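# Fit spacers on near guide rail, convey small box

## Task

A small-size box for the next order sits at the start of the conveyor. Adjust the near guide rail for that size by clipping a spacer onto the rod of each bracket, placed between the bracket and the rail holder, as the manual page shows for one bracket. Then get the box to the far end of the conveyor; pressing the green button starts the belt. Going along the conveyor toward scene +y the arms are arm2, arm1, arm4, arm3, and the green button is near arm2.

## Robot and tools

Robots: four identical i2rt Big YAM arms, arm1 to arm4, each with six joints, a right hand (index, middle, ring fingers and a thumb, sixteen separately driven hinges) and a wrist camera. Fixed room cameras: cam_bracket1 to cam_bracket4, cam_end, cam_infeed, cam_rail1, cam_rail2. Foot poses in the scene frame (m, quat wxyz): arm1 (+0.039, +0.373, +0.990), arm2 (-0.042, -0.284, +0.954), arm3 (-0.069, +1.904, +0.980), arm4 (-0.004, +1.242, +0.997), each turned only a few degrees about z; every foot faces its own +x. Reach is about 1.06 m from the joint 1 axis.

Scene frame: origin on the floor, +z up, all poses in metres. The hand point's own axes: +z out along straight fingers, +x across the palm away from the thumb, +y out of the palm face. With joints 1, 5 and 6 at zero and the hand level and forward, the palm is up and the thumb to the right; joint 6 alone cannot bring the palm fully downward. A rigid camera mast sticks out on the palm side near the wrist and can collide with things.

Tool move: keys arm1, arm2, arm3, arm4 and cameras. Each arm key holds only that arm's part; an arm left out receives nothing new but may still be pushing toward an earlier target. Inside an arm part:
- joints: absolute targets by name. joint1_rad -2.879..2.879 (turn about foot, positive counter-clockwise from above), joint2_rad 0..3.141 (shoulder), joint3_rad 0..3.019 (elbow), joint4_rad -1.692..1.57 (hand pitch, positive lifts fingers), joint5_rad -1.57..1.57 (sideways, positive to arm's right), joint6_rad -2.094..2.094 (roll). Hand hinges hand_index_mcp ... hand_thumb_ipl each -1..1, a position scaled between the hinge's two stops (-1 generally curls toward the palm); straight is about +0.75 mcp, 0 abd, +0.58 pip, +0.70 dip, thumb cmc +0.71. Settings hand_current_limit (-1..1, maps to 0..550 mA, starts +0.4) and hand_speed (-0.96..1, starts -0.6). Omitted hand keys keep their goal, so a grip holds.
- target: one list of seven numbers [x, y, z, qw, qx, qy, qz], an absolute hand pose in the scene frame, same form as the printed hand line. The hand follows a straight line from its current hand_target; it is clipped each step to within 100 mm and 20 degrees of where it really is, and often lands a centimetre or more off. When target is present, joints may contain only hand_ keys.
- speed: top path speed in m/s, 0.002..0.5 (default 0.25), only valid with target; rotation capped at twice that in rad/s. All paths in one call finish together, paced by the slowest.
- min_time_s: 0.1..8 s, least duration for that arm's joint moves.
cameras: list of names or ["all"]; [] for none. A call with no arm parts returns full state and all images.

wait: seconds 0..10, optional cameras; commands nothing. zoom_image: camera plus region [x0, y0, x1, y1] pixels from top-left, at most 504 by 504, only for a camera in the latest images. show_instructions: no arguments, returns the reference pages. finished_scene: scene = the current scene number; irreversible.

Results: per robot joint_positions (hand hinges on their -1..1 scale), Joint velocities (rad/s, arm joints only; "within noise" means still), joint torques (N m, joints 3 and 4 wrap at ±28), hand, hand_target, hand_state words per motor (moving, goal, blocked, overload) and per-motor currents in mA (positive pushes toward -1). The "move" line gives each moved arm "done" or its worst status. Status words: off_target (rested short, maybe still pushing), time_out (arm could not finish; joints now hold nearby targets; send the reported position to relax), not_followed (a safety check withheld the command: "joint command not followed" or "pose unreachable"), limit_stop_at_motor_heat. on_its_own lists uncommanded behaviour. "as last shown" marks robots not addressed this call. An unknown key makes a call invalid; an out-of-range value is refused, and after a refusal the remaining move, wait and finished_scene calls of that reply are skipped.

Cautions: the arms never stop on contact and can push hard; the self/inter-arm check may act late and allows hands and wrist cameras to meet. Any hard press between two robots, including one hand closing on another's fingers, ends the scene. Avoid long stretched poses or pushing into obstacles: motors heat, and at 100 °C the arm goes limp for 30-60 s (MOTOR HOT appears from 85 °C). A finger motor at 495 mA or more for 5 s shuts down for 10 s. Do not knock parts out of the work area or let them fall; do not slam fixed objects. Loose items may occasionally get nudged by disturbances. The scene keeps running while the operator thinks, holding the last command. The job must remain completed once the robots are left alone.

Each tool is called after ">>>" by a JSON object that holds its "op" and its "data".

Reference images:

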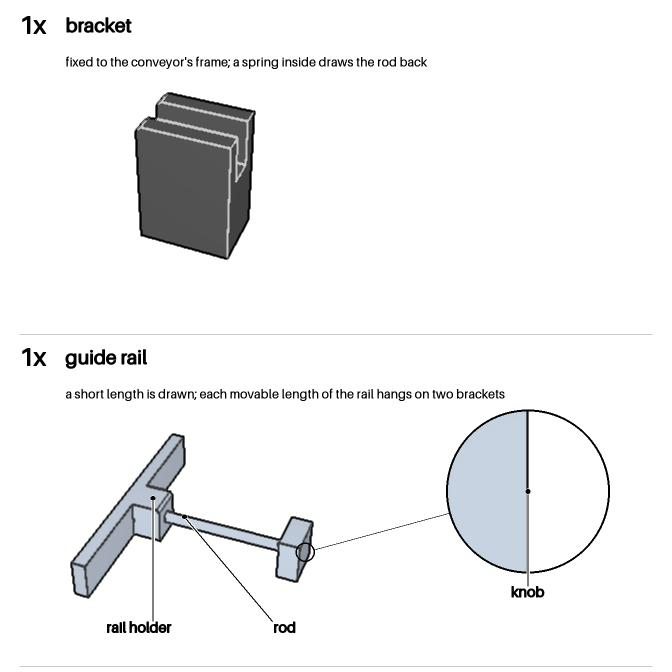

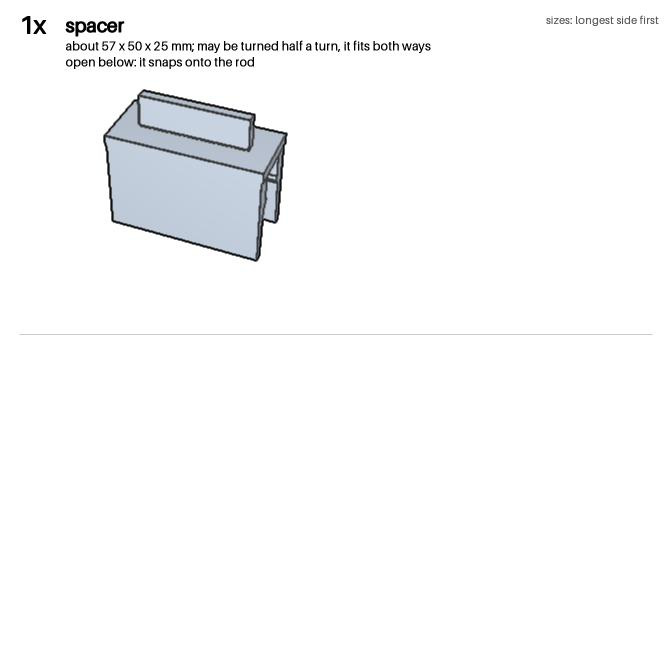

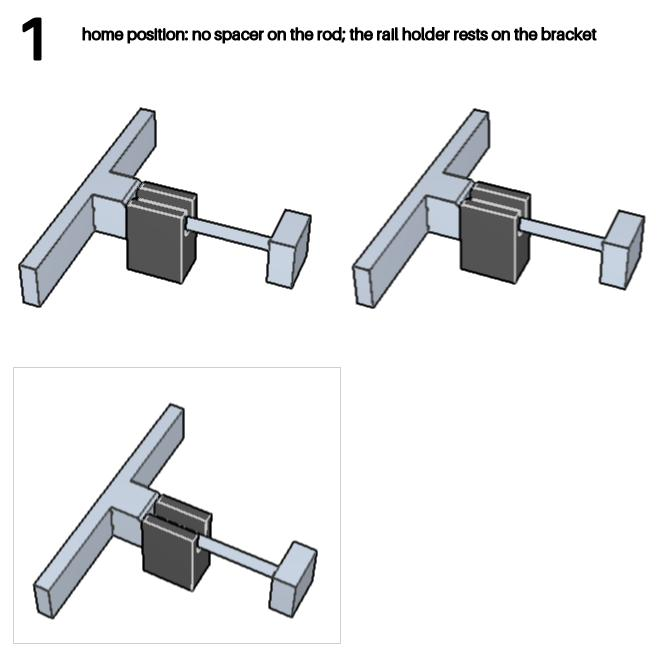

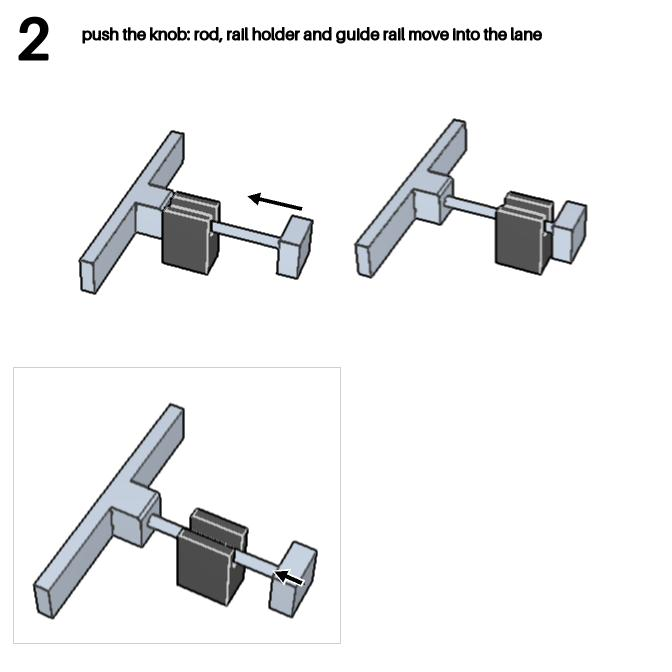

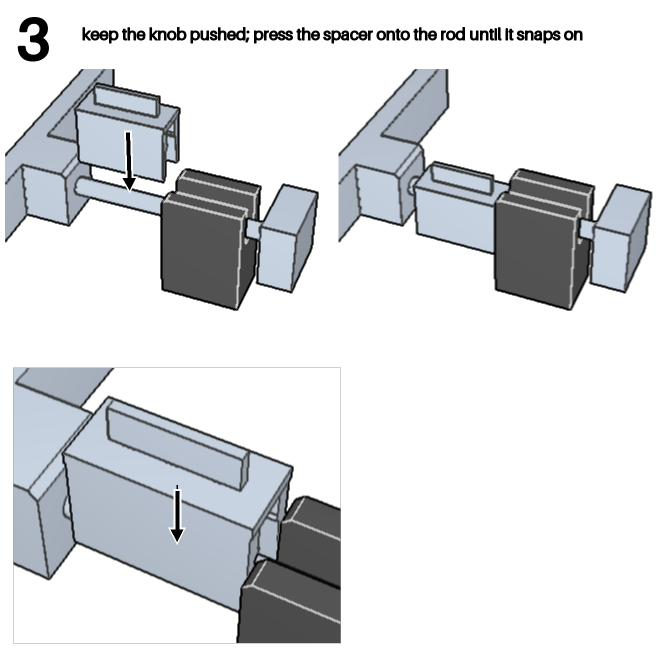

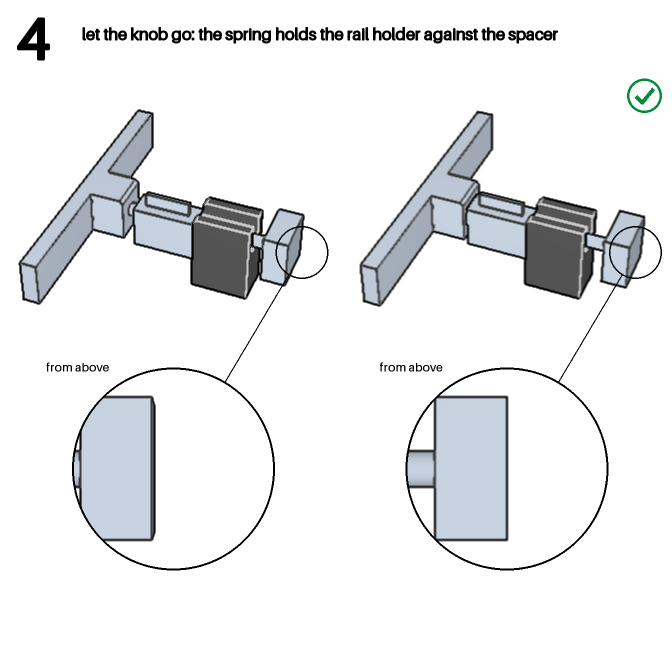

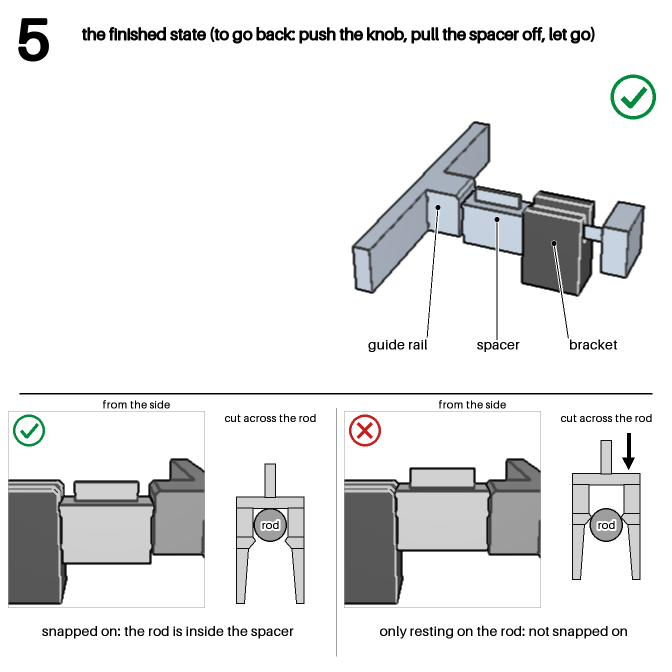

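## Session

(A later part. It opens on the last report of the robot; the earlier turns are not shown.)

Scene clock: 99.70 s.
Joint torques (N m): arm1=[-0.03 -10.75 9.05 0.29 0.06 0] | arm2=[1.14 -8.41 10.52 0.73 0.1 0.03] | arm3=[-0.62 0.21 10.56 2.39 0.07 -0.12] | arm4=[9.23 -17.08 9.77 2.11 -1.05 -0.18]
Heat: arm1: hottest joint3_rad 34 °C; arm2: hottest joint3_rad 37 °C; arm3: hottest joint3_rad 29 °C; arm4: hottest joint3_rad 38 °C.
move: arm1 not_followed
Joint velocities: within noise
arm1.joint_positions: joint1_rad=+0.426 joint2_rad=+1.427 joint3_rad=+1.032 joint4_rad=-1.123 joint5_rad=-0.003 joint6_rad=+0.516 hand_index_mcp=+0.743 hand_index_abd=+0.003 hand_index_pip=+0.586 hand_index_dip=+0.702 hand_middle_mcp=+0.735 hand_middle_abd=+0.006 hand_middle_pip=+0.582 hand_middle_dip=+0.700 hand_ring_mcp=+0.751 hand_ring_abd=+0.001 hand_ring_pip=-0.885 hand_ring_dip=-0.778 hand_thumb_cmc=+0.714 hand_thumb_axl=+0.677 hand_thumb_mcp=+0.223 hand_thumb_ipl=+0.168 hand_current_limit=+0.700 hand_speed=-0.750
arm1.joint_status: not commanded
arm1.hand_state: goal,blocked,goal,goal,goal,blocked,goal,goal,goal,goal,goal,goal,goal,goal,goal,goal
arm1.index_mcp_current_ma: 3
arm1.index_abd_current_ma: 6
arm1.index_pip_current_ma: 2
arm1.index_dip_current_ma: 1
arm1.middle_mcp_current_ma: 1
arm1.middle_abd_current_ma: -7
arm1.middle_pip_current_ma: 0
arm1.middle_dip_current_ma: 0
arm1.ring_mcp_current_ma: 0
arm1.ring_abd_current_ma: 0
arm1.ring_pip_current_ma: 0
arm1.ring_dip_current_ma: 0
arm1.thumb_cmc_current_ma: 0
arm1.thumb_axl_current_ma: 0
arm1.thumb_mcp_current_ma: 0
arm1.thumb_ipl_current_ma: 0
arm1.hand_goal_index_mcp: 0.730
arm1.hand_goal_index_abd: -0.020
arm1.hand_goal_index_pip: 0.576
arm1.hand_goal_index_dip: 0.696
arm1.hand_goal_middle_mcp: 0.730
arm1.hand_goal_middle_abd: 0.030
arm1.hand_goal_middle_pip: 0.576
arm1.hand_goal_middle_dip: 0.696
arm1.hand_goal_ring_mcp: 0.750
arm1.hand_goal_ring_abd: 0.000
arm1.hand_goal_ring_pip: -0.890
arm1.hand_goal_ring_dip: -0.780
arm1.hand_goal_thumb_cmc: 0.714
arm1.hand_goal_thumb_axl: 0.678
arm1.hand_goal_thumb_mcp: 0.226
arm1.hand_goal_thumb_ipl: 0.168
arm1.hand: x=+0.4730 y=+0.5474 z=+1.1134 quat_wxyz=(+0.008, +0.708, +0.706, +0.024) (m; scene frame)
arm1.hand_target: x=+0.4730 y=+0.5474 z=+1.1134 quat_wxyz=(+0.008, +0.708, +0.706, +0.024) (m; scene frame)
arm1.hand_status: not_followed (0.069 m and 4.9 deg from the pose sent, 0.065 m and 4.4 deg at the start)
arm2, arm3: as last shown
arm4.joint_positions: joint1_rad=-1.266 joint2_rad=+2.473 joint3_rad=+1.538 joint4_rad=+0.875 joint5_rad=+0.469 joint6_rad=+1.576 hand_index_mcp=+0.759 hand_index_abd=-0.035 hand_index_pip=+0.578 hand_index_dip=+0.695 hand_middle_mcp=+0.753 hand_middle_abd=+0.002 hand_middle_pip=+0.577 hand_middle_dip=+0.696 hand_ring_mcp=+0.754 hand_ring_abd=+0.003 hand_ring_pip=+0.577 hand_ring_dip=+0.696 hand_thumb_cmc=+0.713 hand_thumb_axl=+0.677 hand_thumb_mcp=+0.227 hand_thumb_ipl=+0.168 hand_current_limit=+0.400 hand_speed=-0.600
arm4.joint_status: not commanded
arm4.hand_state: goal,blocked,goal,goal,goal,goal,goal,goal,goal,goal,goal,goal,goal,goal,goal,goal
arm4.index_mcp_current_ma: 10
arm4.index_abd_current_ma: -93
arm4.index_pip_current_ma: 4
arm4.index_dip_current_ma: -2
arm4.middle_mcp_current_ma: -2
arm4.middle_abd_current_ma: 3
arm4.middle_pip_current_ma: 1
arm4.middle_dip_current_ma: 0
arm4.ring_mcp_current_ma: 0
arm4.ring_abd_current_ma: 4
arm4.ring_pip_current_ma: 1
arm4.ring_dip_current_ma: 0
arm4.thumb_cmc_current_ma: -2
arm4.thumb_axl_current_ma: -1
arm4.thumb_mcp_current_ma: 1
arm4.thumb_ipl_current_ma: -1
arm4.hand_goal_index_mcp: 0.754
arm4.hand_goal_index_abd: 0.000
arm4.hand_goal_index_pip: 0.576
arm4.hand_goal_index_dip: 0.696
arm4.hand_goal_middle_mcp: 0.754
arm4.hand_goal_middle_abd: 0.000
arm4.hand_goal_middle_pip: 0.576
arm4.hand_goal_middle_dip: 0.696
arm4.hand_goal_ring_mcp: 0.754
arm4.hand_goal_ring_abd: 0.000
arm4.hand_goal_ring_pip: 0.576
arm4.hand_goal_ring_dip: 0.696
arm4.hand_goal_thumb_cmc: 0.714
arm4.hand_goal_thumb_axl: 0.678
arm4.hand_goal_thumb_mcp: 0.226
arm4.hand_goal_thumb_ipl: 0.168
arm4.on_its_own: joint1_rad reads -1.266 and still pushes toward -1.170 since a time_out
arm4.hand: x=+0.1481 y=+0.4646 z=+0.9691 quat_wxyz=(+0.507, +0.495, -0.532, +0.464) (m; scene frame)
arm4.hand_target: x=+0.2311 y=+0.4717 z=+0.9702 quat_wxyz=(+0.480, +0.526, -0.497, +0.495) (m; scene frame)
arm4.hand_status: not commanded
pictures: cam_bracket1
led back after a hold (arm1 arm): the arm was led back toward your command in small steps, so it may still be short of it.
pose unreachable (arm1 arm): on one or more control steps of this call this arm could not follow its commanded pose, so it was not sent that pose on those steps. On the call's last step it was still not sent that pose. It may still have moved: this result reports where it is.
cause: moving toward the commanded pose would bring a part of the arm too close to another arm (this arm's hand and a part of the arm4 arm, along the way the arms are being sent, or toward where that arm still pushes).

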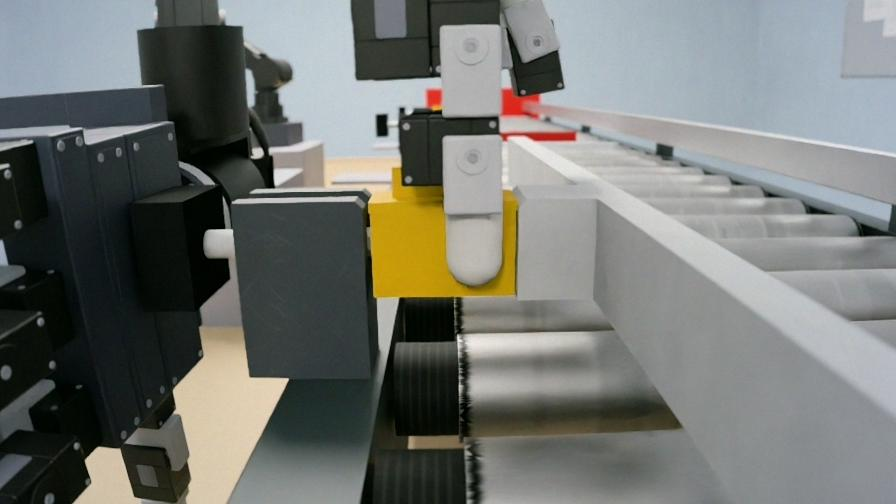

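>>> {"op": "move", "data": {"arm4": {"joints":{"joint1_rad":-1.21},"min_time_s":1}, "cameras": ["cam_bracket1"]}}

>>> {"op": "move", "data": {"arm1": {"target":[0.460,0.5510,1.045,-0.012,0.705,0.709,-0.02],"speed":0.05}, "cameras": ["cam_bracket1"]}}

Scene clock: 102.60 s.
Joint torques (N m): arm1=[-0.03 -10.75 8.99 0.35 0.01 -0.01] | arm2=[1.61 -8.35 10.63 0.5 0.09 0.04] | arm3=[-0.62 0.26 10.55 2.39 0.08 -0.12] | arm4=[6.59 -17.26 9.76 2.1 -0.78 -0.19]
Heat: arm1: hottest joint3_rad 34 °C; arm2: hottest joint3_rad 37 °C; arm3: hottest joint3_rad 29 °C; arm4: hottest joint3_rad 38 °C.
move: arm4 time_out
Joint velocities: within noise
arm1, arm2, arm3: as last shown
arm1.joint_positions: joint1_rad=+0.426 joint2_rad=+1.427 joint3_rad=+1.032 joint4_rad=-1.126 joint5_rad=-0.003 joint6_rad=+0.516 hand_index_mcp=+0.743 hand_index_abd=+0.003 hand_index_pip=+0.586 hand_index_dip=+0.702 hand_middle_mcp=+0.736 hand_middle_abd=+0.006 hand_middle_pip=+0.582 hand_middle_dip=+0.700 hand_ring_mcp=+0.751 hand_ring_abd=+0.001 hand_ring_pip=-0.885 hand_ring_dip=-0.778 hand_thumb_cmc=+0.714 hand_thumb_axl=+0.677 hand_thumb_mcp=+0.223 hand_thumb_ipl=+0.168 hand_current_limit=+0.700 hand_speed=-0.750
arm1.hand: x=+0.4723 y=+0.5470 z=+1.1131 quat_wxyz=(+0.008, +0.708, +0.706, +0.023) (m; scene frame)
arm4.joint_positions: joint1_rad=-1.270 joint2_rad=+2.473 joint3_rad=+1.538 joint4_rad=+0.875 joint5_rad=+0.463 joint6_rad=+1.576 hand_index_mcp=+0.761 hand_index_abd=-0.035 hand_index_pip=+0.580 hand_index_dip=+0.695 hand_middle_mcp=+0.753 hand_middle_abd=+0.002 hand_middle_pip=+0.577 hand_middle_dip=+0.696 hand_ring_mcp=+0.754 hand_ring_abd=+0.003 hand_ring_pip=+0.577 hand_ring_dip=+0.696 hand_thumb_cmc=+0.713 hand_thumb_axl=+0.677 hand_thumb_mcp=+0.227 hand_thumb_ipl=+0.168 hand_current_limit=+0.400 hand_speed=-0.600
arm4.joint_status: joint1_rad time_out (moved -0.005 of +0.056)
arm4.hand_state: goal,blocked,goal,goal,goal,goal,goal,goal,goal,goal,goal,goal,goal,goal,goal,goal
arm4.index_mcp_current_ma: 16
arm4.index_abd_current_ma: -93
arm4.index_pip_current_ma: 7
arm4.index_dip_current_ma: -1
arm4.middle_mcp_current_ma: -2
arm4.middle_abd_current_ma: 3
arm4.middle_pip_current_ma: 1
arm4.middle_dip_current_ma: 0
arm4.ring_mcp_current_ma: 0
arm4.ring_abd_current_ma: 4
arm4.ring_pip_current_ma: 1
arm4.ring_dip_current_ma: 0
arm4.thumb_cmc_current_ma: -2
arm4.thumb_axl_current_ma: -1
arm4.thumb_mcp_current_ma: 1
arm4.thumb_ipl_current_ma: -1
arm4.hand_goal_index_mcp: 0.754
arm4.hand_goal_index_abd: 0.000
arm4.hand_goal_index_pip: 0.576
arm4.hand_goal_index_dip: 0.696
arm4.hand_goal_middle_mcp: 0.754
arm4.hand_goal_middle_abd: 0.000
arm4.hand_goal_middle_pip: 0.576
arm4.hand_goal_middle_dip: 0.696
arm4.hand_goal_ring_mcp: 0.754
arm4.hand_goal_ring_abd: 0.000
arm4.hand_goal_ring_pip: 0.576
arm4.hand_goal_ring_dip: 0.696
arm4.hand_goal_thumb_cmc: 0.714
arm4.hand_goal_thumb_axl: 0.678
arm4.hand_goal_thumb_mcp: 0.226
arm4.hand_goal_thumb_ipl: 0.168
arm4.on_its_own: joint1_rad reads -1.270 and still pushes toward -1.210 since a time_out
arm4.hand: x=+0.1457 y=+0.4633 z=+0.9690 quat_wxyz=(+0.507, +0.495, -0.531, +0.465) (m; scene frame)
arm4.hand_target: x=+0.2001 y=+0.4629 z=+0.9698 quat_wxyz=(+0.490, +0.517, -0.507, +0.486) (m; scene frame)
arm4.hand_status: not commanded
pictures: cam_bracket1

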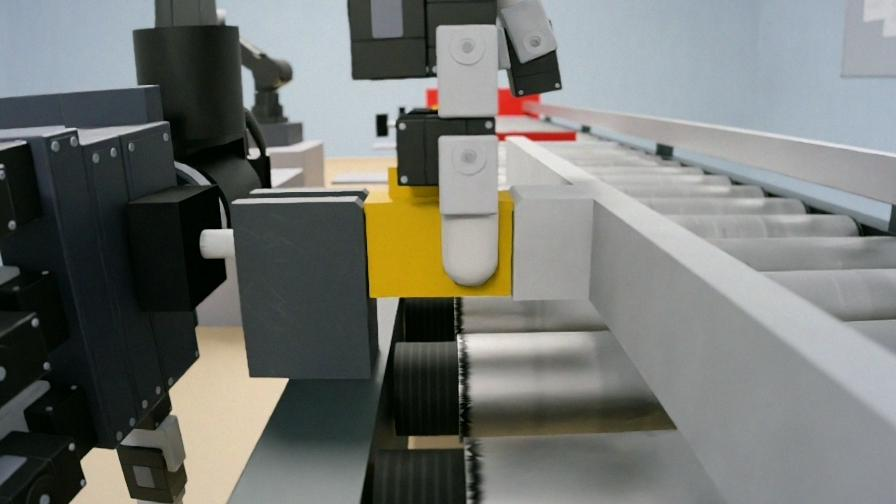

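not run: a stop came earlier in this reply.

>>> {"op": "move", "data": {"arm1": {"target":[0.460,0.5515,1.045,-0.012,0.705,0.709,-0.02],"speed":0.05}, "cameras": ["cam_bracket1"]}}

Scene clock: 108.23 s.
Joint torques (N m): arm1=[1.2 -2.73 4.51 2.02 -0.79 0.01] | arm2=[0.91 -9.05 10.56 0.81 0.08 0.01] | arm3=[-0.62 0.26 10.55 2.4 0.07 -0.12] | arm4=[6.53 -17.14 9.73 2.09 -0.73 -0.17]
Heat: arm1: hottest joint3_rad 34 °C; arm2: hottest joint3_rad 38 °C; arm3: hottest joint3_rad 29 °C; arm4: hottest joint3_rad 38 °C.
move: arm1 off_target
Joint velocities: within noise
arm1.joint_positions: joint1_rad=+0.429 joint2_rad=+1.422 joint3_rad=+1.017 joint4_rad=-1.106 joint5_rad=+0.000 joint6_rad=+0.521 hand_index_mcp=+0.754 hand_index_abd=+0.003 hand_index_pip=+0.591 hand_index_dip=+0.704 hand_middle_mcp=+0.743 hand_middle_abd=+0.005 hand_middle_pip=+0.588 hand_middle_dip=+0.703 hand_ring_mcp=+0.751 hand_ring_abd=+0.001 hand_ring_pip=-0.885 hand_ring_dip=-0.778 hand_thumb_cmc=+0.714 hand_thumb_axl=+0.677 hand_thumb_mcp=+0.223 hand_thumb_ipl=+0.168 hand_current_limit=+0.700 hand_speed=-0.750
arm1.joint_status: not commanded
arm1.hand_state: blocked,blocked,goal,goal,goal,blocked,goal,goal,goal,goal,goal,goal,goal,goal,goal,goal
arm1.index_mcp_current_ma: 10
arm1.index_abd_current_ma: 6
arm1.index_pip_current_ma: 4
arm1.index_dip_current_ma: 1
arm1.middle_mcp_current_ma: 3
arm1.middle_abd_current_ma: -7
arm1.middle_pip_current_ma: 2
arm1.middle_dip_current_ma: 1
arm1.ring_mcp_current_ma: 0
arm1.ring_abd_current_ma: 0
arm1.ring_pip_current_ma: 0
arm1.ring_dip_current_ma: 0
arm1.thumb_cmc_current_ma: 0
arm1.thumb_axl_current_ma: 0
arm1.thumb_mcp_current_ma: 0
arm1.thumb_ipl_current_ma: 0
arm1.hand_goal_index_mcp: 0.730
arm1.hand_goal_index_abd: -0.020
arm1.hand_goal_index_pip: 0.576
arm1.hand_goal_index_dip: 0.696
arm1.hand_goal_middle_mcp: 0.730
arm1.hand_goal_middle_abd: 0.030
arm1.hand_goal_middle_pip: 0.576
arm1.hand_goal_middle_dip: 0.696
arm1.hand_goal_ring_mcp: 0.750
arm1.hand_goal_ring_abd: 0.000
arm1.hand_goal_ring_pip: -0.890
arm1.hand_goal_ring_dip: -0.780
arm1.hand_goal_thumb_cmc: 0.714
arm1.hand_goal_thumb_axl: 0.678
arm1.hand_goal_thumb_mcp: 0.226
arm1.hand_goal_thumb_ipl: 0.168
arm1.hand: x=+0.4708 y=+0.5469 z=+1.1100 quat_wxyz=(+0.010, +0.709, +0.705, +0.026) (m; scene frame)
arm1.hand_target: x=+0.4539 y=+0.5478 z=+1.0506 quat_wxyz=(-0.012, +0.705, +0.709, -0.021) (m; scene frame)
arm1.hand_status: off_target (0.066 m and 5.9 deg from the pose sent, 0.069 m and 5.4 deg at the start)
arm2: as last shown
arm3.joint_positions: joint1_rad=-0.110 joint2_rad=+0.617 joint3_rad=+1.398 joint4_rad=-1.196 joint5_rad=-0.056 joint6_rad=+1.147 hand_index_mcp=+0.754 hand_index_abd=+0.001 hand_index_pip=+0.577 hand_index_dip=+0.696 hand_middle_mcp=+0.754 hand_middle_abd=+0.001 hand_middle_pip=+0.577 hand_middle_dip=+0.696 hand_ring_mcp=+0.754 hand_ring_abd=+0.001 hand_ring_pip=+0.577 hand_ring_dip=+0.696 hand_thumb_cmc=+0.714 hand_thumb_axl=+0.677 hand_thumb_mcp=+0.226 hand_thumb_ipl=+0.168 hand_current_limit=+0.400 hand_speed=-0.600
arm3.joint_status: not commanded
arm3.hand_state: goal,goal,goal,goal,goal,goal,goal,goal,goal,goal,goal,goal,goal,goal,goal,goal
arm3.index_mcp_current_ma: 0
arm3.index_abd_current_ma: 1
arm3.index_pip_current_ma: 1
arm3.index_dip_current_ma: 0
arm3.middle_mcp_current_ma: 0
arm3.middle_abd_current_ma: 0
arm3.middle_pip_current_ma: 1
arm3.middle_dip_current_ma: 0
arm3.ring_mcp_current_ma: 0
arm3.ring_abd_current_ma: 0
arm3.ring_pip_current_ma: 1
arm3.ring_dip_current_ma: 0
arm3.thumb_cmc_current_ma: 0
arm3.thumb_axl_current_ma: -1
arm3.thumb_mcp_current_ma: 0
arm3.thumb_ipl_current_ma: 0
arm3.hand_goal_index_mcp: 0.754
arm3.hand_goal_index_abd: 0.000
arm3.hand_goal_index_pip: 0.576
arm3.hand_goal_index_dip: 0.696
arm3.hand_goal_middle_mcp: 0.754
arm3.hand_goal_middle_abd: 0.000
arm3.hand_goal_middle_pip: 0.576
arm3.hand_goal_middle_dip: 0.696
arm3.hand_goal_ring_mcp: 0.754
arm3.hand_goal_ring_abd: 0.000
arm3.hand_goal_ring_pip: 0.576
arm3.hand_goal_ring_dip: 0.696
arm3.hand_goal_thumb_cmc: 0.714
arm3.hand_goal_thumb_axl: 0.678
arm3.hand_goal_thumb_mcp: 0.226
arm3.hand_goal_thumb_ipl: 0.168
arm3.hand: x=+0.1726 y=+1.7872 z=+1.5663 quat_wxyz=(+0.135, +0.827, +0.125, +0.531) (m; scene frame)
arm3.hand_target: x=+0.1690 y=+1.7877 z=+1.5790 quat_wxyz=(+0.139, +0.819, +0.125, +0.543) (m; scene frame)
arm3.hand_status: not commanded
arm4.joint_positions: joint1_rad=-1.271 joint2_rad=+2.473 joint3_rad=+1.538 joint4_rad=+0.875 joint5_rad=+0.461 joint6_rad=+1.576 hand_index_mcp=+0.759 hand_index_abd=-0.035 hand_index_pip=+0.580 hand_index_dip=+0.695 hand_middle_mcp=+0.753 hand_middle_abd=+0.002 hand_middle_pip=+0.577 hand_middle_dip=+0.696 hand_ring_mcp=+0.754 hand_ring_abd=+0.003 hand_ring_pip=+0.577 hand_ring_dip=+0.696 hand_thumb_cmc=+0.713 hand_thumb_axl=+0.677 hand_thumb_mcp=+0.227 hand_thumb_ipl=+0.168 hand_current_limit=+0.400 hand_speed=-0.600
arm4.joint_status: not commanded
arm4.hand_state: goal,blocked,goal,goal,goal,goal,goal,goal,goal,goal,goal,goal,goal,goal,goal,goal
arm4.index_mcp_current_ma: 11
arm4.index_abd_current_ma: -93
arm4.index_pip_current_ma: 7
arm4.index_dip_current_ma: -1
arm4.middle_mcp_current_ma: -2
arm4.middle_abd_current_ma: 3
arm4.middle_pip_current_ma: 1
arm4.middle_dip_current_ma: 0
arm4.ring_mcp_current_ma: 0
arm4.ring_abd_current_ma: 4
arm4.ring_pip_current_ma: 1
arm4.ring_dip_current_ma: 0
arm4.thumb_cmc_current_ma: -2
arm4.thumb_axl_current_ma: -1
arm4.thumb_mcp_current_ma: 1
arm4.thumb_ipl_current_ma: -1
arm4.hand_goal_index_mcp: 0.754
arm4.hand_goal_index_abd: 0.000
arm4.hand_goal_index_pip: 0.576
arm4.hand_goal_index_dip: 0.696
arm4.hand_goal_middle_mcp: 0.754
arm4.hand_goal_middle_abd: 0.000
arm4.hand_goal_middle_pip: 0.576
arm4.hand_goal_middle_dip: 0.696
arm4.hand_goal_ring_mcp: 0.754
arm4.hand_goal_ring_abd: 0.000
arm4.hand_goal_ring_pip: 0.576
arm4.hand_goal_ring_dip: 0.696
arm4.hand_goal_thumb_cmc: 0.714
arm4.hand_goal_thumb_axl: 0.678
arm4.hand_goal_thumb_mcp: 0.226
arm4.hand_goal_thumb_ipl: 0.168
arm4.on_its_own: joint1_rad reads -1.271 and still pushes toward -1.210 since a time_out
arm4.hand: x=+0.1456 y=+0.4631 z=+0.9691 quat_wxyz=(+0.507, +0.496, -0.531, +0.465) (m; scene frame)
arm4.hand_target: x=+0.2000 y=+0.4629 z=+0.9698 quat_wxyz=(+0.490, +0.516, -0.507, +0.486) (m; scene frame)
arm4.hand_status: not commanded
pictures: cam_bracket1
led back after a hold (arm1 arm): the arm was led back toward your command in small steps, so it may still be short of it.
pose unreachable (arm1 arm): on one or more control steps of this call this arm could not follow its commanded pose, so it was not sent that pose on those steps. It may still have moved: this result reports where it is.
cause: moving toward the commanded pose would bring a part of the arm too close to another arm (this arm's hand and a part of the arm4 arm, along the way the arms are being sent, or toward where that arm still pushes).

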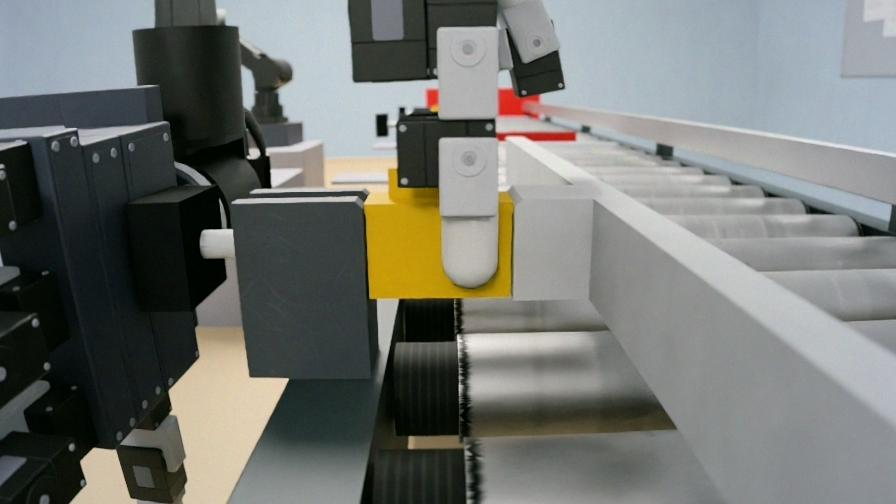

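>>> {"op": "move", "data": {"arm4": {"joints":{"joint1_rad":-1.25,"joint5_rad":0.46},"min_time_s":1}, "arm1": {"target":[0.462,0.5500,1.095,-0.006,0.706,0.708,-0.01],"speed":0.05}, "cameras": ["cam_bracket1"]}}

>>> {"op": "move", "data": {"arm1": {"target":[0.452,0.5510,1.040,-0.012,0.705,0.709,-0.02],"speed":0.05}, "cameras": ["cam_bracket1"]}}

Scene clock: 109.80 s.
Joint torques (N m): arm1=[0.73 -7.41 9.72 -0.64 -0.19 0.02] | arm2=[0.91 -9.11 10.61 0.9 0.1 0.03] | arm3=[-0.62 0.26 10.56 2.4 0.08 -0.12] | arm4=[3.49 -17.08 9.76 2.09 0 -0.17]
Heat: arm1: hottest joint3_rad 34 °C; arm2: hottest joint3_rad 38 °C; arm3: hottest joint3_rad 29 °C; arm4: hottest joint3_rad 38 °C.
move: arm1 off_target; arm4 done
Joint velocities: within noise
arm1.joint_positions: joint1_rad=+0.429 joint2_rad=+1.424 joint3_rad=+1.025 joint4_rad=-1.137 joint5_rad=-0.007 joint6_rad=+0.521 hand_index_mcp=+0.723 hand_index_abd=+0.003 hand_index_pip=+0.577 hand_index_dip=+0.704 hand_middle_mcp=+0.716 hand_middle_abd=+0.003 hand_middle_pip=+0.573 hand_middle_dip=+0.703 hand_ring_mcp=+0.751 hand_ring_abd=+0.001 hand_ring_pip=-0.885 hand_ring_dip=-0.778 hand_thumb_cmc=+0.714 hand_thumb_axl=+0.677 hand_thumb_mcp=+0.223 hand_thumb_ipl=+0.168 hand_current_limit=+0.700 hand_speed=-0.750
arm1.joint_status: not commanded
arm1.hand_state: goal,blocked,goal,goal,goal,blocked,goal,goal,goal,goal,goal,goal,goal,goal,goal,goal
arm1.index_mcp_current_ma: -1
arm1.index_abd_current_ma: 6
arm1.index_pip_current_ma: 0
arm1.index_dip_current_ma: 1
arm1.middle_mcp_current_ma: -4
arm1.middle_abd_current_ma: -9
arm1.middle_pip_current_ma: 0
arm1.middle_dip_current_ma: 1
arm1.ring_mcp_current_ma: 0
arm1.ring_abd_current_ma: 0
arm1.ring_pip_current_ma: 0
arm1.ring_dip_current_ma: 0
arm1.thumb_cmc_current_ma: 0
arm1.thumb_axl_current_ma: 0
arm1.thumb_mcp_current_ma: 0
arm1.thumb_ipl_current_ma: 0
arm1.hand_goal_index_mcp: 0.730
arm1.hand_goal_index_abd: -0.020
arm1.hand_goal_index_pip: 0.576
arm1.hand_goal_index_dip: 0.696
arm1.hand_goal_middle_mcp: 0.730
arm1.hand_goal_middle_abd: 0.030
arm1.hand_goal_middle_pip: 0.576
arm1.hand_goal_middle_dip: 0.696
arm1.hand_goal_ring_mcp: 0.750
arm1.hand_goal_ring_abd: 0.000
arm1.hand_goal_ring_pip: -0.890
arm1.hand_goal_ring_dip: -0.780
arm1.hand_goal_thumb_cmc: 0.714
arm1.hand_goal_thumb_axl: 0.678
arm1.hand_goal_thumb_mcp: 0.226
arm1.hand_goal_thumb_ipl: 0.168
arm1.hand: x=+0.4664 y=+0.5459 z=+1.1101 quat_wxyz=(+0.004, +0.709, +0.705, +0.015) (m; scene frame)
arm1.hand_target: x=+0.4616 y=+0.5497 z=+1.0953 quat_wxyz=(-0.006, +0.706, +0.708, -0.010) (m; scene frame)
arm1.hand_status: off_target (0.016 m and 3.1 deg from the pose sent, 0.018 m and 4.6 deg at the start)
arm2, arm3: as last shown
arm4.joint_positions: joint1_rad=-1.272 joint2_rad=+2.473 joint3_rad=+1.538 joint4_rad=+0.875 joint5_rad=+0.463 joint6_rad=+1.576 hand_index_mcp=+0.760 hand_index_abd=-0.035 hand_index_pip=+0.580 hand_index_dip=+0.695 hand_middle_mcp=+0.753 hand_middle_abd=+0.002 hand_middle_pip=+0.577 hand_middle_dip=+0.696 hand_ring_mcp=+0.754 hand_ring_abd=+0.003 hand_ring_pip=+0.577 hand_ring_dip=+0.696 hand_thumb_cmc=+0.713 hand_thumb_axl=+0.677 hand_thumb_mcp=+0.227 hand_thumb_ipl=+0.168 hand_current_limit=+0.400 hand_speed=-0.600
arm4.joint_status: all done
arm4.hand_state: goal,blocked,goal,goal,goal,goal,goal,goal,goal,goal,goal,goal,goal,goal,goal,goal
arm4.index_mcp_current_ma: 15
arm4.index_abd_current_ma: -93
arm4.index_pip_current_ma: 7
arm4.index_dip_current_ma: -1
arm4.middle_mcp_current_ma: -2
arm4.middle_abd_current_ma: 3
arm4.middle_pip_current_ma: 1
arm4.middle_dip_current_ma: 0
arm4.ring_mcp_current_ma: 0
arm4.ring_abd_current_ma: 4
arm4.ring_pip_current_ma: 1
arm4.ring_dip_current_ma: 0
arm4.thumb_cmc_current_ma: -2
arm4.thumb_axl_current_ma: -1
arm4.thumb_mcp_current_ma: 1
arm4.thumb_ipl_current_ma: -1
arm4.hand_goal_index_mcp: 0.754
arm4.hand_goal_index_abd: 0.000
arm4.hand_goal_index_pip: 0.576
arm4.hand_goal_index_dip: 0.696
arm4.hand_goal_middle_mcp: 0.754
arm4.hand_goal_middle_abd: 0.000
arm4.hand_goal_middle_pip: 0.576
arm4.hand_goal_middle_dip: 0.696
arm4.hand_goal_ring_mcp: 0.754
arm4.hand_goal_ring_abd: 0.000
arm4.hand_goal_ring_pip: 0.576
arm4.hand_goal_ring_dip: 0.696
arm4.hand_goal_thumb_cmc: 0.714
arm4.hand_goal_thumb_axl: 0.678
arm4.hand_goal_thumb_mcp: 0.226
arm4.hand_goal_thumb_ipl: 0.168
arm4.hand: x=+0.1441 y=+0.4631 z=+0.9691 quat_wxyz=(+0.507, +0.495, -0.532, +0.464) (m; scene frame)
arm4.hand_target: x=+0.1654 y=+0.4573 z=+0.9695 quat_wxyz=(+0.505, +0.501, -0.522, +0.470) (m; scene frame)
arm4.hand_status: not commanded
pictures: cam_bracket1

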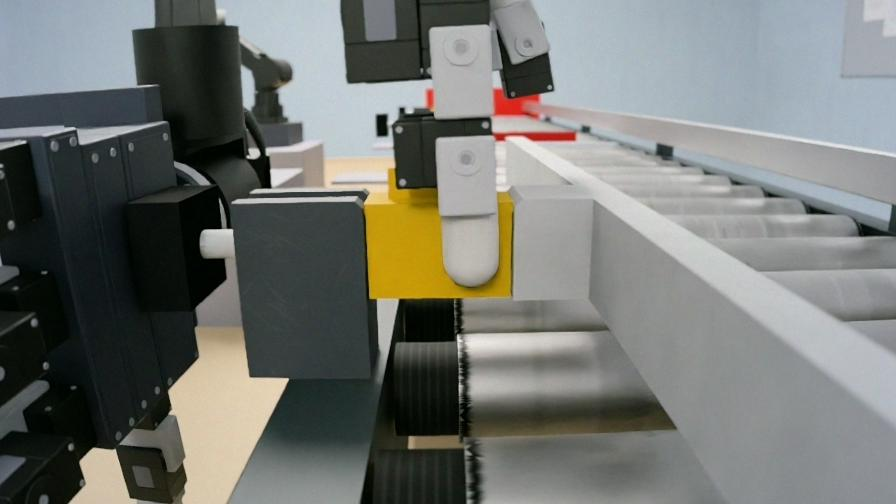

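Scene clock: 111.43 s.
Joint torques (N m): arm1=[1.61 -3.55 2.95 2.13 -0.88 0.03] | arm2=[1.32 -9.17 10.56 1.01 0.13 -0.01] | arm3=[-0.62 0.21 10.55 2.4 0.08 -0.12] | arm4=[3.49 -17.26 9.77 2.11 0.01 -0.17]
Heat: arm1: hottest joint3_rad 34 °C; arm2: hottest joint3_rad 38 °C; arm3: hottest joint3_rad 29 °C; arm4: hottest joint3_rad 38 °C.
move: arm1 off_target
Joint velocities: within noise
arm1.joint_positions: joint1_rad=+0.430 joint2_rad=+1.416 joint3_rad=+1.009 joint4_rad=-1.095 joint5_rad=+0.002 joint6_rad=+0.526 hand_index_mcp=+0.755 hand_index_abd=+0.004 hand_index_pip=+0.594 hand_index_dip=+0.704 hand_middle_mcp=+0.746 hand_middle_abd=+0.004 hand_middle_pip=+0.590 hand_middle_dip=+0.703 hand_ring_mcp=+0.751 hand_ring_abd=+0.001 hand_ring_pip=-0.885 hand_ring_dip=-0.778 hand_thumb_cmc=+0.714 hand_thumb_axl=+0.677 hand_thumb_mcp=+0.223 hand_thumb_ipl=+0.168 hand_current_limit=+0.700 hand_speed=-0.750
arm1.joint_status: not commanded
arm1.hand_state: blocked,blocked,goal,goal,goal,blocked,goal,goal,goal,goal,goal,goal,goal,goal,goal,goal
arm1.index_mcp_current_ma: 11
arm1.index_abd_current_ma: 7
arm1.index_pip_current_ma: 5
arm1.index_dip_current_ma: 1
arm1.middle_mcp_current_ma: 5
arm1.middle_abd_current_ma: -8
arm1.middle_pip_current_ma: 3
arm1.middle_dip_current_ma: 1
arm1.ring_mcp_current_ma: 0
arm1.ring_abd_current_ma: 0
arm1.ring_pip_current_ma: 0
arm1.ring_dip_current_ma: 0
arm1.thumb_cmc_current_ma: 0
arm1.thumb_axl_current_ma: 0
arm1.thumb_mcp_current_ma: 0
arm1.thumb_ipl_current_ma: 0
arm1.hand_goal_index_mcp: 0.730
arm1.hand_goal_index_abd: -0.020
arm1.hand_goal_index_pip: 0.576
arm1.hand_goal_index_dip: 0.696
arm1.hand_goal_middle_mcp: 0.730
arm1.hand_goal_middle_abd: 0.030
arm1.hand_goal_middle_pip: 0.576
arm1.hand_goal_middle_dip: 0.696
arm1.hand_goal_ring_mcp: 0.750
arm1.hand_goal_ring_abd: 0.000
arm1.hand_goal_ring_pip: -0.890
arm1.hand_goal_ring_dip: -0.780
arm1.hand_goal_thumb_cmc: 0.714
arm1.hand_goal_thumb_axl: 0.678
arm1.hand_goal_thumb_mcp: 0.226
arm1.hand_goal_thumb_ipl: 0.168
arm1.hand: x=+0.4702 y=+0.5462 z=+1.1104 quat_wxyz=(+0.013, +0.710, +0.703, +0.030) (m; scene frame)
arm1.hand_target: x=+0.4459 y=+0.5464 z=+1.0468 quat_wxyz=(-0.012, +0.705, +0.708, -0.021) (m; scene frame)
arm1.hand_status: off_target (0.073 m and 6.5 deg from the pose sent, 0.072 m and 4.5 deg at the start)
arm2, arm3, arm4: as last shown
pictures: cam_bracket1

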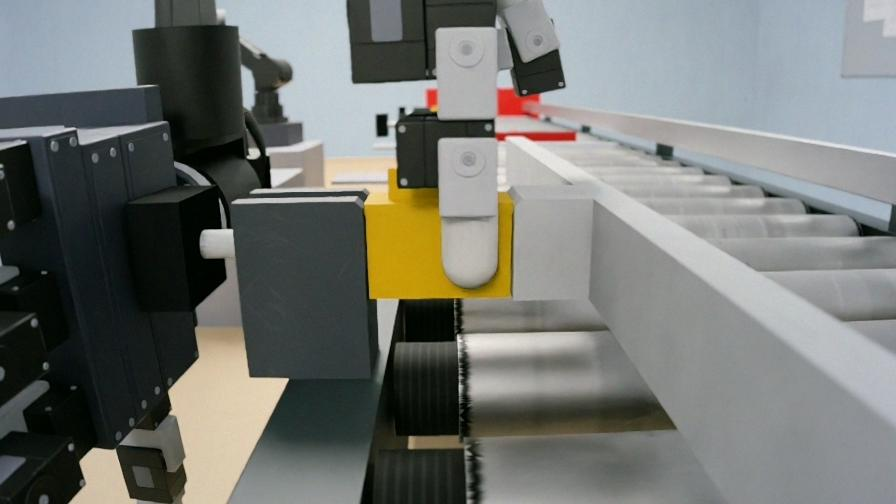

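>>> {"op": "move", "data": {"arm1": {"target":[0.468,0.5530,1.105,-0.006,0.706,0.708,-0.01],"speed":0.1,"joints":{"hand_index_abd":0.08,"hand_middle_abd":-0.08}}}}

>>> {"op": "move", "data": {"arm1": {"target":[0.471,0.5520,1.175,0,0.7071,0.7071,0],"speed":0.15}, "cameras": ["cam_bracket1"]}}

Scene clock: 112.70 s.
Joint torques (N m): arm1=[0.26 -10.64 12.22 -0.62 0.06 -0.05] | arm2=[1.55 -8.82 10.28 0.7 0.09 0.01] | arm3=[-0.67 0.26 10.55 2.39 0.08 -0.12] | arm4=[3.49 -17.2 9.76 2.11 -0.01 -0.17]
Heat: arm1: hottest joint3_rad 34 °C; arm2: hottest joint3_rad 38 °C; arm3: hottest joint3_rad 29 °C; arm4: hottest joint3_rad 38 °C.
move: arm1 off_target
Joint velocities: within noise
arm1.joint_positions: joint1_rad=+0.434 joint2_rad=+1.466 joint3_rad=+1.028 joint4_rad=-1.170 joint5_rad=-0.014 joint6_rad=+0.526 hand_index_mcp=+0.714 hand_index_abd=+0.083 hand_index_pip=+0.571 hand_index_dip=+0.699 hand_middle_mcp=+0.715 hand_middle_abd=-0.092 hand_middle_pip=+0.570 hand_middle_dip=+0.697 hand_ring_mcp=+0.751 hand_ring_abd=+0.001 hand_ring_pip=-0.885 hand_ring_dip=-0.778 hand_thumb_cmc=+0.714 hand_thumb_axl=+0.677 hand_thumb_mcp=+0.222 hand_thumb_ipl=+0.168 hand_current_limit=+0.700 hand_speed=-0.750
arm1.joint_status: all done
arm1.hand_state: goal,goal,goal,goal,goal,goal,goal,goal,goal,goal,goal,goal,goal,goal,goal,goal
arm1.index_mcp_current_ma: -5
arm1.index_abd_current_ma: 0
arm1.index_pip_current_ma: 0
arm1.index_dip_current_ma: 0
arm1.middle_mcp_current_ma: -4
arm1.middle_abd_current_ma: -2
arm1.middle_pip_current_ma: -1
arm1.middle_dip_current_ma: 0
arm1.ring_mcp_current_ma: 0
arm1.ring_abd_current_ma: 0
arm1.ring_pip_current_ma: 0
arm1.ring_dip_current_ma: 0
arm1.thumb_cmc_current_ma: 0
arm1.thumb_axl_current_ma: 0
arm1.thumb_mcp_current_ma: 0
arm1.thumb_ipl_current_ma: 0
arm1.hand_goal_index_mcp: 0.730
arm1.hand_goal_index_abd: 0.080
arm1.hand_goal_index_pip: 0.576
arm1.hand_goal_index_dip: 0.696
arm1.hand_goal_middle_mcp: 0.730
arm1.hand_goal_middle_abd: -0.080
arm1.hand_goal_middle_pip: 0.576
arm1.hand_goal_middle_dip: 0.696
arm1.hand_goal_ring_mcp: 0.750
arm1.hand_goal_ring_abd: 0.000
arm1.hand_goal_ring_pip: -0.890
arm1.hand_goal_ring_dip: -0.780
arm1.hand_goal_thumb_cmc: 0.714
arm1.hand_goal_thumb_axl: 0.678
arm1.hand_goal_thumb_mcp: 0.226
arm1.hand_goal_thumb_ipl: 0.168
arm1.hand: x=+0.4583 y=+0.5447 z=+1.0912 quat_wxyz=(-0.009, +0.709, +0.705, -0.018) (m; scene frame)
arm1.hand_target: x=+0.4676 y=+0.5528 z=+1.1050 quat_wxyz=(-0.006, +0.706, +0.708, -0.010) (m; scene frame)
arm1.hand_status: off_target (0.019 m and 1.1 deg from the pose sent, 0.009 m and 5.2 deg at the start)
arm2.joint_positions: joint1_rad=+0.634 joint2_rad=+1.651 joint3_rad=+1.454 joint4_rad=-1.359 joint5_rad=+0.011 joint6_rad=+0.576 hand_index_mcp=+0.727 hand_index_abd=+0.123 hand_index_pip=+0.576 hand_index_dip=+0.699 hand_middle_mcp=+0.727 hand_middle_abd=-0.053 hand_middle_pip=+0.573 hand_middle_dip=+0.697 hand_ring_mcp=+0.753 hand_ring_abd=+0.000 hand_ring_pip=-0.885 hand_ring_dip=-0.777 hand_thumb_cmc=+0.716 hand_thumb_axl=+0.677 hand_thumb_mcp=+0.221 hand_thumb_ipl=+0.167 hand_current_limit=+0.700 hand_speed=-0.750
arm2.joint_status: not commanded
arm2.hand_state: goal,goal,goal,goal,goal,goal,goal,goal,goal,goal,goal,goal,goal,goal,goal,goal
arm2.index_mcp_current_ma: 0
arm2.index_abd_current_ma: 0
arm2.index_pip_current_ma: 0
arm2.index_dip_current_ma: 0
arm2.middle_mcp_current_ma: 0
arm2.middle_abd_current_ma: 0
arm2.middle_pip_current_ma: 0
arm2.middle_dip_current_ma: 0
arm2.ring_mcp_current_ma: 0
arm2.ring_abd_current_ma: 0
arm2.ring_pip_current_ma: 1
arm2.ring_dip_current_ma: 0
arm2.thumb_cmc_current_ma: 0
arm2.thumb_axl_current_ma: 0
arm2.thumb_mcp_current_ma: -2
arm2.thumb_ipl_current_ma: 0
arm2.hand_goal_index_mcp: 0.730
arm2.hand_goal_index_abd: 0.120
arm2.hand_goal_index_pip: 0.576
arm2.hand_goal_index_dip: 0.696
arm2.hand_goal_middle_mcp: 0.730
arm2.hand_goal_middle_abd: -0.050
arm2.hand_goal_middle_pip: 0.576
arm2.hand_goal_middle_dip: 0.696
arm2.hand_goal_ring_mcp: 0.750
arm2.hand_goal_ring_abd: 0.000
arm2.hand_goal_ring_pip: -0.890
arm2.hand_goal_ring_dip: -0.780
arm2.hand_goal_thumb_cmc: 0.714
arm2.hand_goal_thumb_axl: 0.678
arm2.hand_goal_thumb_mcp: 0.226
arm2.hand_goal_thumb_ipl: 0.168
arm2.hand: x=+0.4639 y=-0.0376 z=+1.1310 quat_wxyz=(+0.001, +0.707, +0.708, +0.004) (m; scene frame)
arm2.hand_target: x=+0.4659 y=-0.0361 z=+1.1220 quat_wxyz=(+0.000, +0.707, +0.707, +0.000) (m; scene frame)
arm2.hand_status: not commanded
arm3, arm4: as last shown
arm4.joint_positions: joint1_rad=-1.272 joint2_rad=+2.473 joint3_rad=+1.538 joint4_rad=+0.875 joint5_rad=+0.463 joint6_rad=+1.576 hand_index_mcp=+0.761 hand_index_abd=-0.033 hand_index_pip=+0.580 hand_index_dip=+0.695 hand_middle_mcp=+0.753 hand_middle_abd=+0.002 hand_middle_pip=+0.577 hand_middle_dip=+0.696 hand_ring_mcp=+0.754 hand_ring_abd=+0.003 hand_ring_pip=+0.577 hand_ring_dip=+0.696 hand_thumb_cmc=+0.713 hand_thumb_axl=+0.677 hand_thumb_mcp=+0.227 hand_thumb_ipl=+0.168 hand_current_limit=+0.400 hand_speed=-0.600
arm4.index_mcp_current_ma: 16
arm4.index_abd_current_ma: -89
arm4.hand: x=+0.1440 y=+0.4631 z=+0.9691 quat_wxyz=(+0.508, +0.495, -0.532, +0.464) (m; scene frame)
pictures: none

Scene clock: 113.80 s.
Joint torques (N m): arm1=[-0.15 -10.4 13.09 -0.27 0.14 -0.04] | arm2=[1.44 -9.17 10.59 0.85 0.1 0.04] | arm3=[-0.67 0.21 10.56 2.39 0.08 -0.12] | arm4=[3.49 -17.26 9.76 2.13 -0.01 -0.18]
Heat: arm1: hottest joint3_rad 34 °C; arm2: hottest joint3_rad 38 °C; arm3: hottest joint3_rad 29 °C; arm4: hottest joint3_rad 38 °C.
move: arm1 off_target
Joint velocities: within noise
arm1.joint_positions: joint1_rad=+0.434 joint2_rad=+1.398 joint3_rad=+1.147 joint4_rad=-1.343 joint5_rad=-0.008 joint6_rad=+0.526 hand_index_mcp=+0.725 hand_index_abd=+0.082 hand_index_pip=+0.573 hand_index_dip=+0.699 hand_middle_mcp=+0.725 hand_middle_abd=-0.083 hand_middle_pip=+0.572 hand_middle_dip=+0.697 hand_ring_mcp=+0.751 hand_ring_abd=+0.001 hand_ring_pip=-0.885 hand_ring_dip=-0.778 hand_thumb_cmc=+0.714 hand_thumb_axl=+0.677 hand_thumb_mcp=+0.222 hand_thumb_ipl=+0.168 hand_current_limit=+0.700 hand_speed=-0.750
arm1.joint_status: not commanded
arm1.hand_state: goal,goal,goal,goal,goal,goal,goal,goal,goal,goal,goal,goal,goal,goal,goal,goal
arm1.index_mcp_current_ma: 0
arm1.index_abd_current_ma: 0
arm1.index_pip_current_ma: 0
arm1.index_dip_current_ma: 0
arm1.middle_mcp_current_ma: 0
arm1.middle_abd_current_ma: 0
arm1.middle_pip_current_ma: 0
arm1.middle_dip_current_ma: 0
arm1.ring_mcp_current_ma: 0
arm1.ring_abd_current_ma: 0
arm1.ring_pip_current_ma: 0
arm1.ring_dip_current_ma: 0
arm1.thumb_cmc_current_ma: 0
arm1.thumb_axl_current_ma: 0
arm1.thumb_mcp_current_ma: 0
arm1.thumb_ipl_current_ma: 0
arm1.hand_goal_index_mcp: 0.730
arm1.hand_goal_index_abd: 0.080
arm1.hand_goal_index_pip: 0.576
arm1.hand_goal_index_dip: 0.696
arm1.hand_goal_middle_mcp: 0.730
arm1.hand_goal_middle_abd: -0.080
arm1.hand_goal_middle_pip: 0.576
arm1.hand_goal_middle_dip: 0.696
arm1.hand_goal_ring_mcp: 0.750
arm1.hand_goal_ring_abd: 0.000
arm1.hand_goal_ring_pip: -0.890
arm1.hand_goal_ring_dip: -0.780
arm1.hand_goal_thumb_cmc: 0.714
arm1.hand_goal_thumb_axl: 0.678
arm1.hand_goal_thumb_mcp: 0.226
arm1.hand_goal_thumb_ipl: 0.168
arm1.hand: x=+0.4598 y=+0.5449 z=+1.1599 quat_wxyz=(-0.004, +0.709, +0.705, -0.012) (m; scene frame)
arm1.hand_target: x=+0.4705 y=+0.5517 z=+1.1750 quat_wxyz=(+0.000, +0.707, +0.707, +0.000) (m; scene frame)
arm1.hand_status: off_target (0.020 m and 1.6 deg from the pose sent, 0.085 m and 2.3 deg at the start)
arm2, arm3, arm4: as last shown
pictures: cam_bracket1

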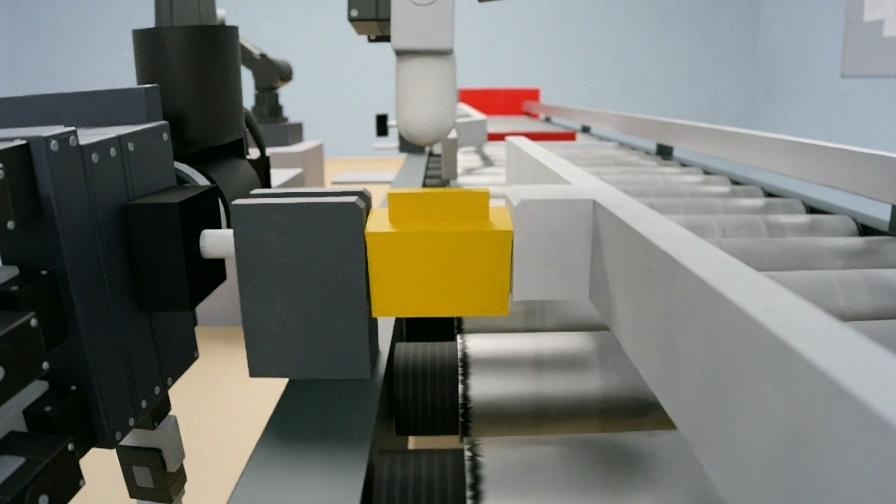

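>>> {"op": "zoom_image", "data": {"camera": "cam_bracket1", "region": [340, 170, 540, 330]}}

>>> {"op": "move", "data": {"arm2": {"joints":{"hand_middle_abd":0.14}}, "cameras": ["cam_bracket2","cam_rail1"]}}

>>> {"op": "zoom_image", "data": {"camera": "cam_bracket2", "region": [340, 160, 540, 320]}}

>>> {"op": "zoom_image", "data": {"camera": "cam_rail1", "region": [540, 190, 660, 310]}}

Scaled by 2.520 from the camera's 896x504 image, which has a finer 1280x720 frame.

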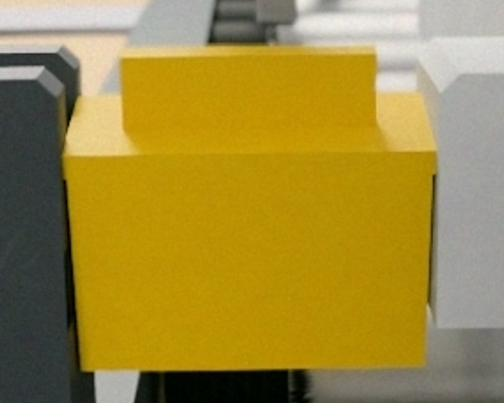

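Scene clock: 114.73 s.
Joint torques (N m): arm1=[0.09 -9.76 13.14 -0.23 0.13 -0.08] | arm2=[0.97 -8.76 10.55 0.65 0.21 0] | arm3=[-0.67 0.26 10.56 2.39 0.08 -0.12] | arm4=[3.55 -17.26 9.77 2.1 -0.02 -0.17]
Heat: arm1: hottest joint3_rad 34 °C; arm2: hottest joint3_rad 38 °C; arm3: hottest joint3_rad 29 °C; arm4: hottest joint3_rad 38 °C.
move: arm2 off_target
Joint velocities: within noise
arm1, arm3, arm4: as last shown
arm2.joint_positions: joint1_rad=+0.635 joint2_rad=+1.651 joint3_rad=+1.454 joint4_rad=-1.355 joint5_rad=+0.008 joint6_rad=+0.576 hand_index_mcp=+0.727 hand_index_abd=+0.123 hand_index_pip=+0.576 hand_index_dip=+0.699 hand_middle_mcp=+0.727 hand_middle_abd=+0.114 hand_middle_pip=+0.574 hand_middle_dip=+0.697 hand_ring_mcp=+0.753 hand_ring_abd=+0.000 hand_ring_pip=-0.885 hand_ring_dip=-0.777 hand_thumb_cmc=+0.716 hand_thumb_axl=+0.677 hand_thumb_mcp=+0.221 hand_thumb_ipl=+0.167 hand_current_limit=+0.700 hand_speed=-0.750
arm2.joint_status: hand_middle_abd off_target (ended at +0.114, target +0.140)
arm2.hand_state: goal,goal,goal,goal,goal,blocked,goal,goal,goal,goal,goal,goal,goal,goal,goal,goal
arm2.index_mcp_current_ma: 0
arm2.index_abd_current_ma: 0
arm2.index_pip_current_ma: 0
arm2.index_dip_current_ma: 0
arm2.middle_mcp_current_ma: 0
arm2.middle_abd_current_ma: -14
arm2.middle_pip_current_ma: 0
arm2.middle_dip_current_ma: 0
arm2.ring_mcp_current_ma: 0
arm2.ring_abd_current_ma: 0
arm2.ring_pip_current_ma: 1
arm2.ring_dip_current_ma: 0
arm2.thumb_cmc_current_ma: 0
arm2.thumb_axl_current_ma: 0
arm2.thumb_mcp_current_ma: -2
arm2.thumb_ipl_current_ma: 0
arm2.hand_goal_index_mcp: 0.730
arm2.hand_goal_index_abd: 0.120
arm2.hand_goal_index_pip: 0.576
arm2.hand_goal_index_dip: 0.696
arm2.hand_goal_middle_mcp: 0.730
arm2.hand_goal_middle_abd: 0.140
arm2.hand_goal_middle_pip: 0.576
arm2.hand_goal_middle_dip: 0.696
arm2.hand_goal_ring_mcp: 0.750
arm2.hand_goal_ring_abd: 0.000
arm2.hand_goal_ring_pip: -0.890
arm2.hand_goal_ring_dip: -0.780
arm2.hand_goal_thumb_cmc: 0.714
arm2.hand_goal_thumb_axl: 0.678
arm2.hand_goal_thumb_mcp: 0.226
arm2.hand_goal_thumb_ipl: 0.168
arm2.hand: x=+0.4644 y=-0.0363 z=+1.1311 quat_wxyz=(+0.000, +0.706, +0.708, +0.006) (m; scene frame)
arm2.hand_target: x=+0.4658 y=-0.0361 z=+1.1221 quat_wxyz=(+0.000, +0.707, +0.707, +0.000) (m; scene frame)
arm2.hand_status: not commanded
pictures: cam_bracket2, cam_rail1

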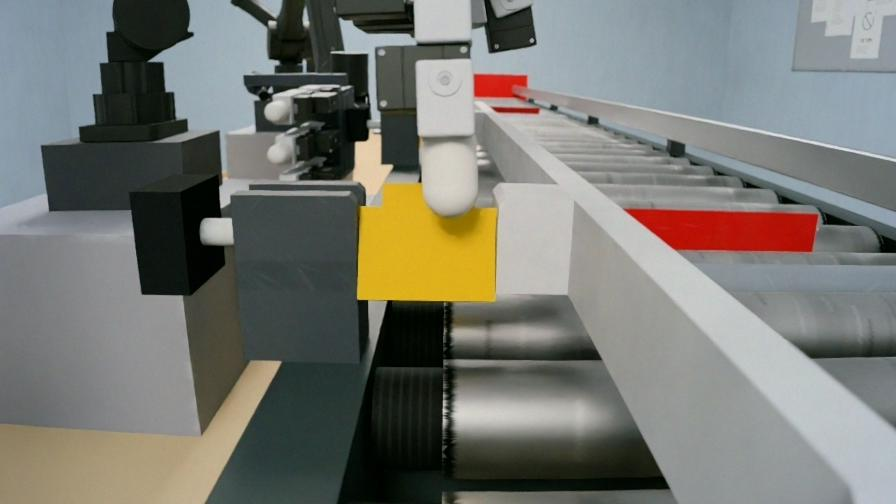

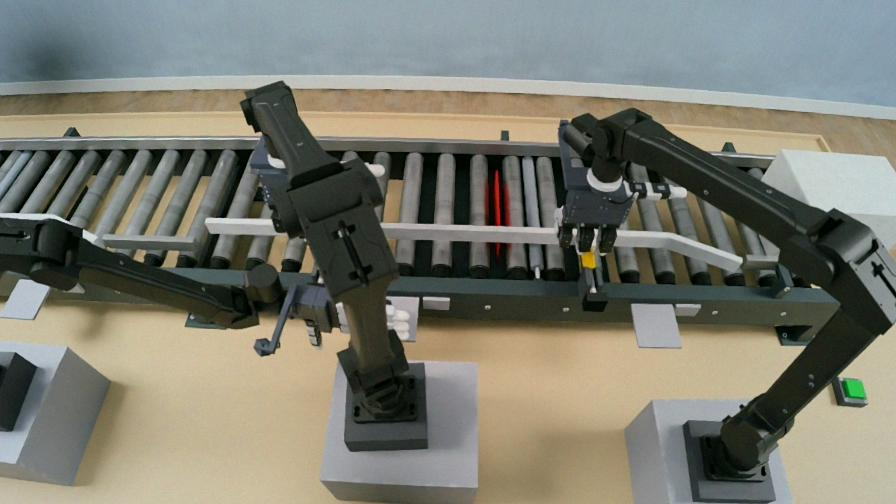

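Scaled by 2.520 from the camera's 896x504 image, which has a finer 1280x720 frame.

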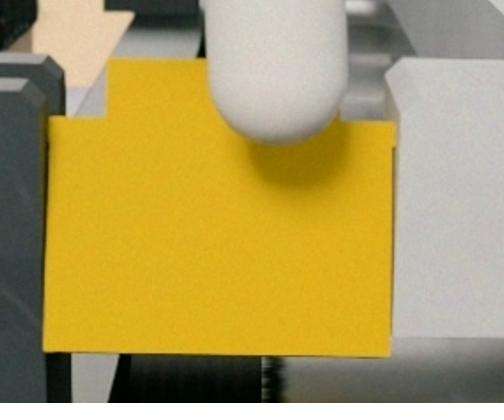

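Scaled by 4.200 from the camera's 896x504 image, which has a finer 1280x720 frame.

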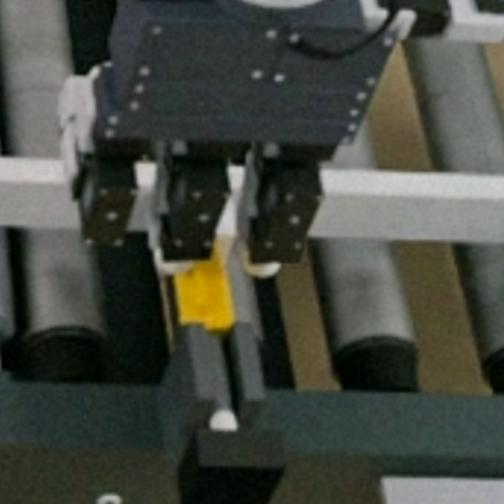

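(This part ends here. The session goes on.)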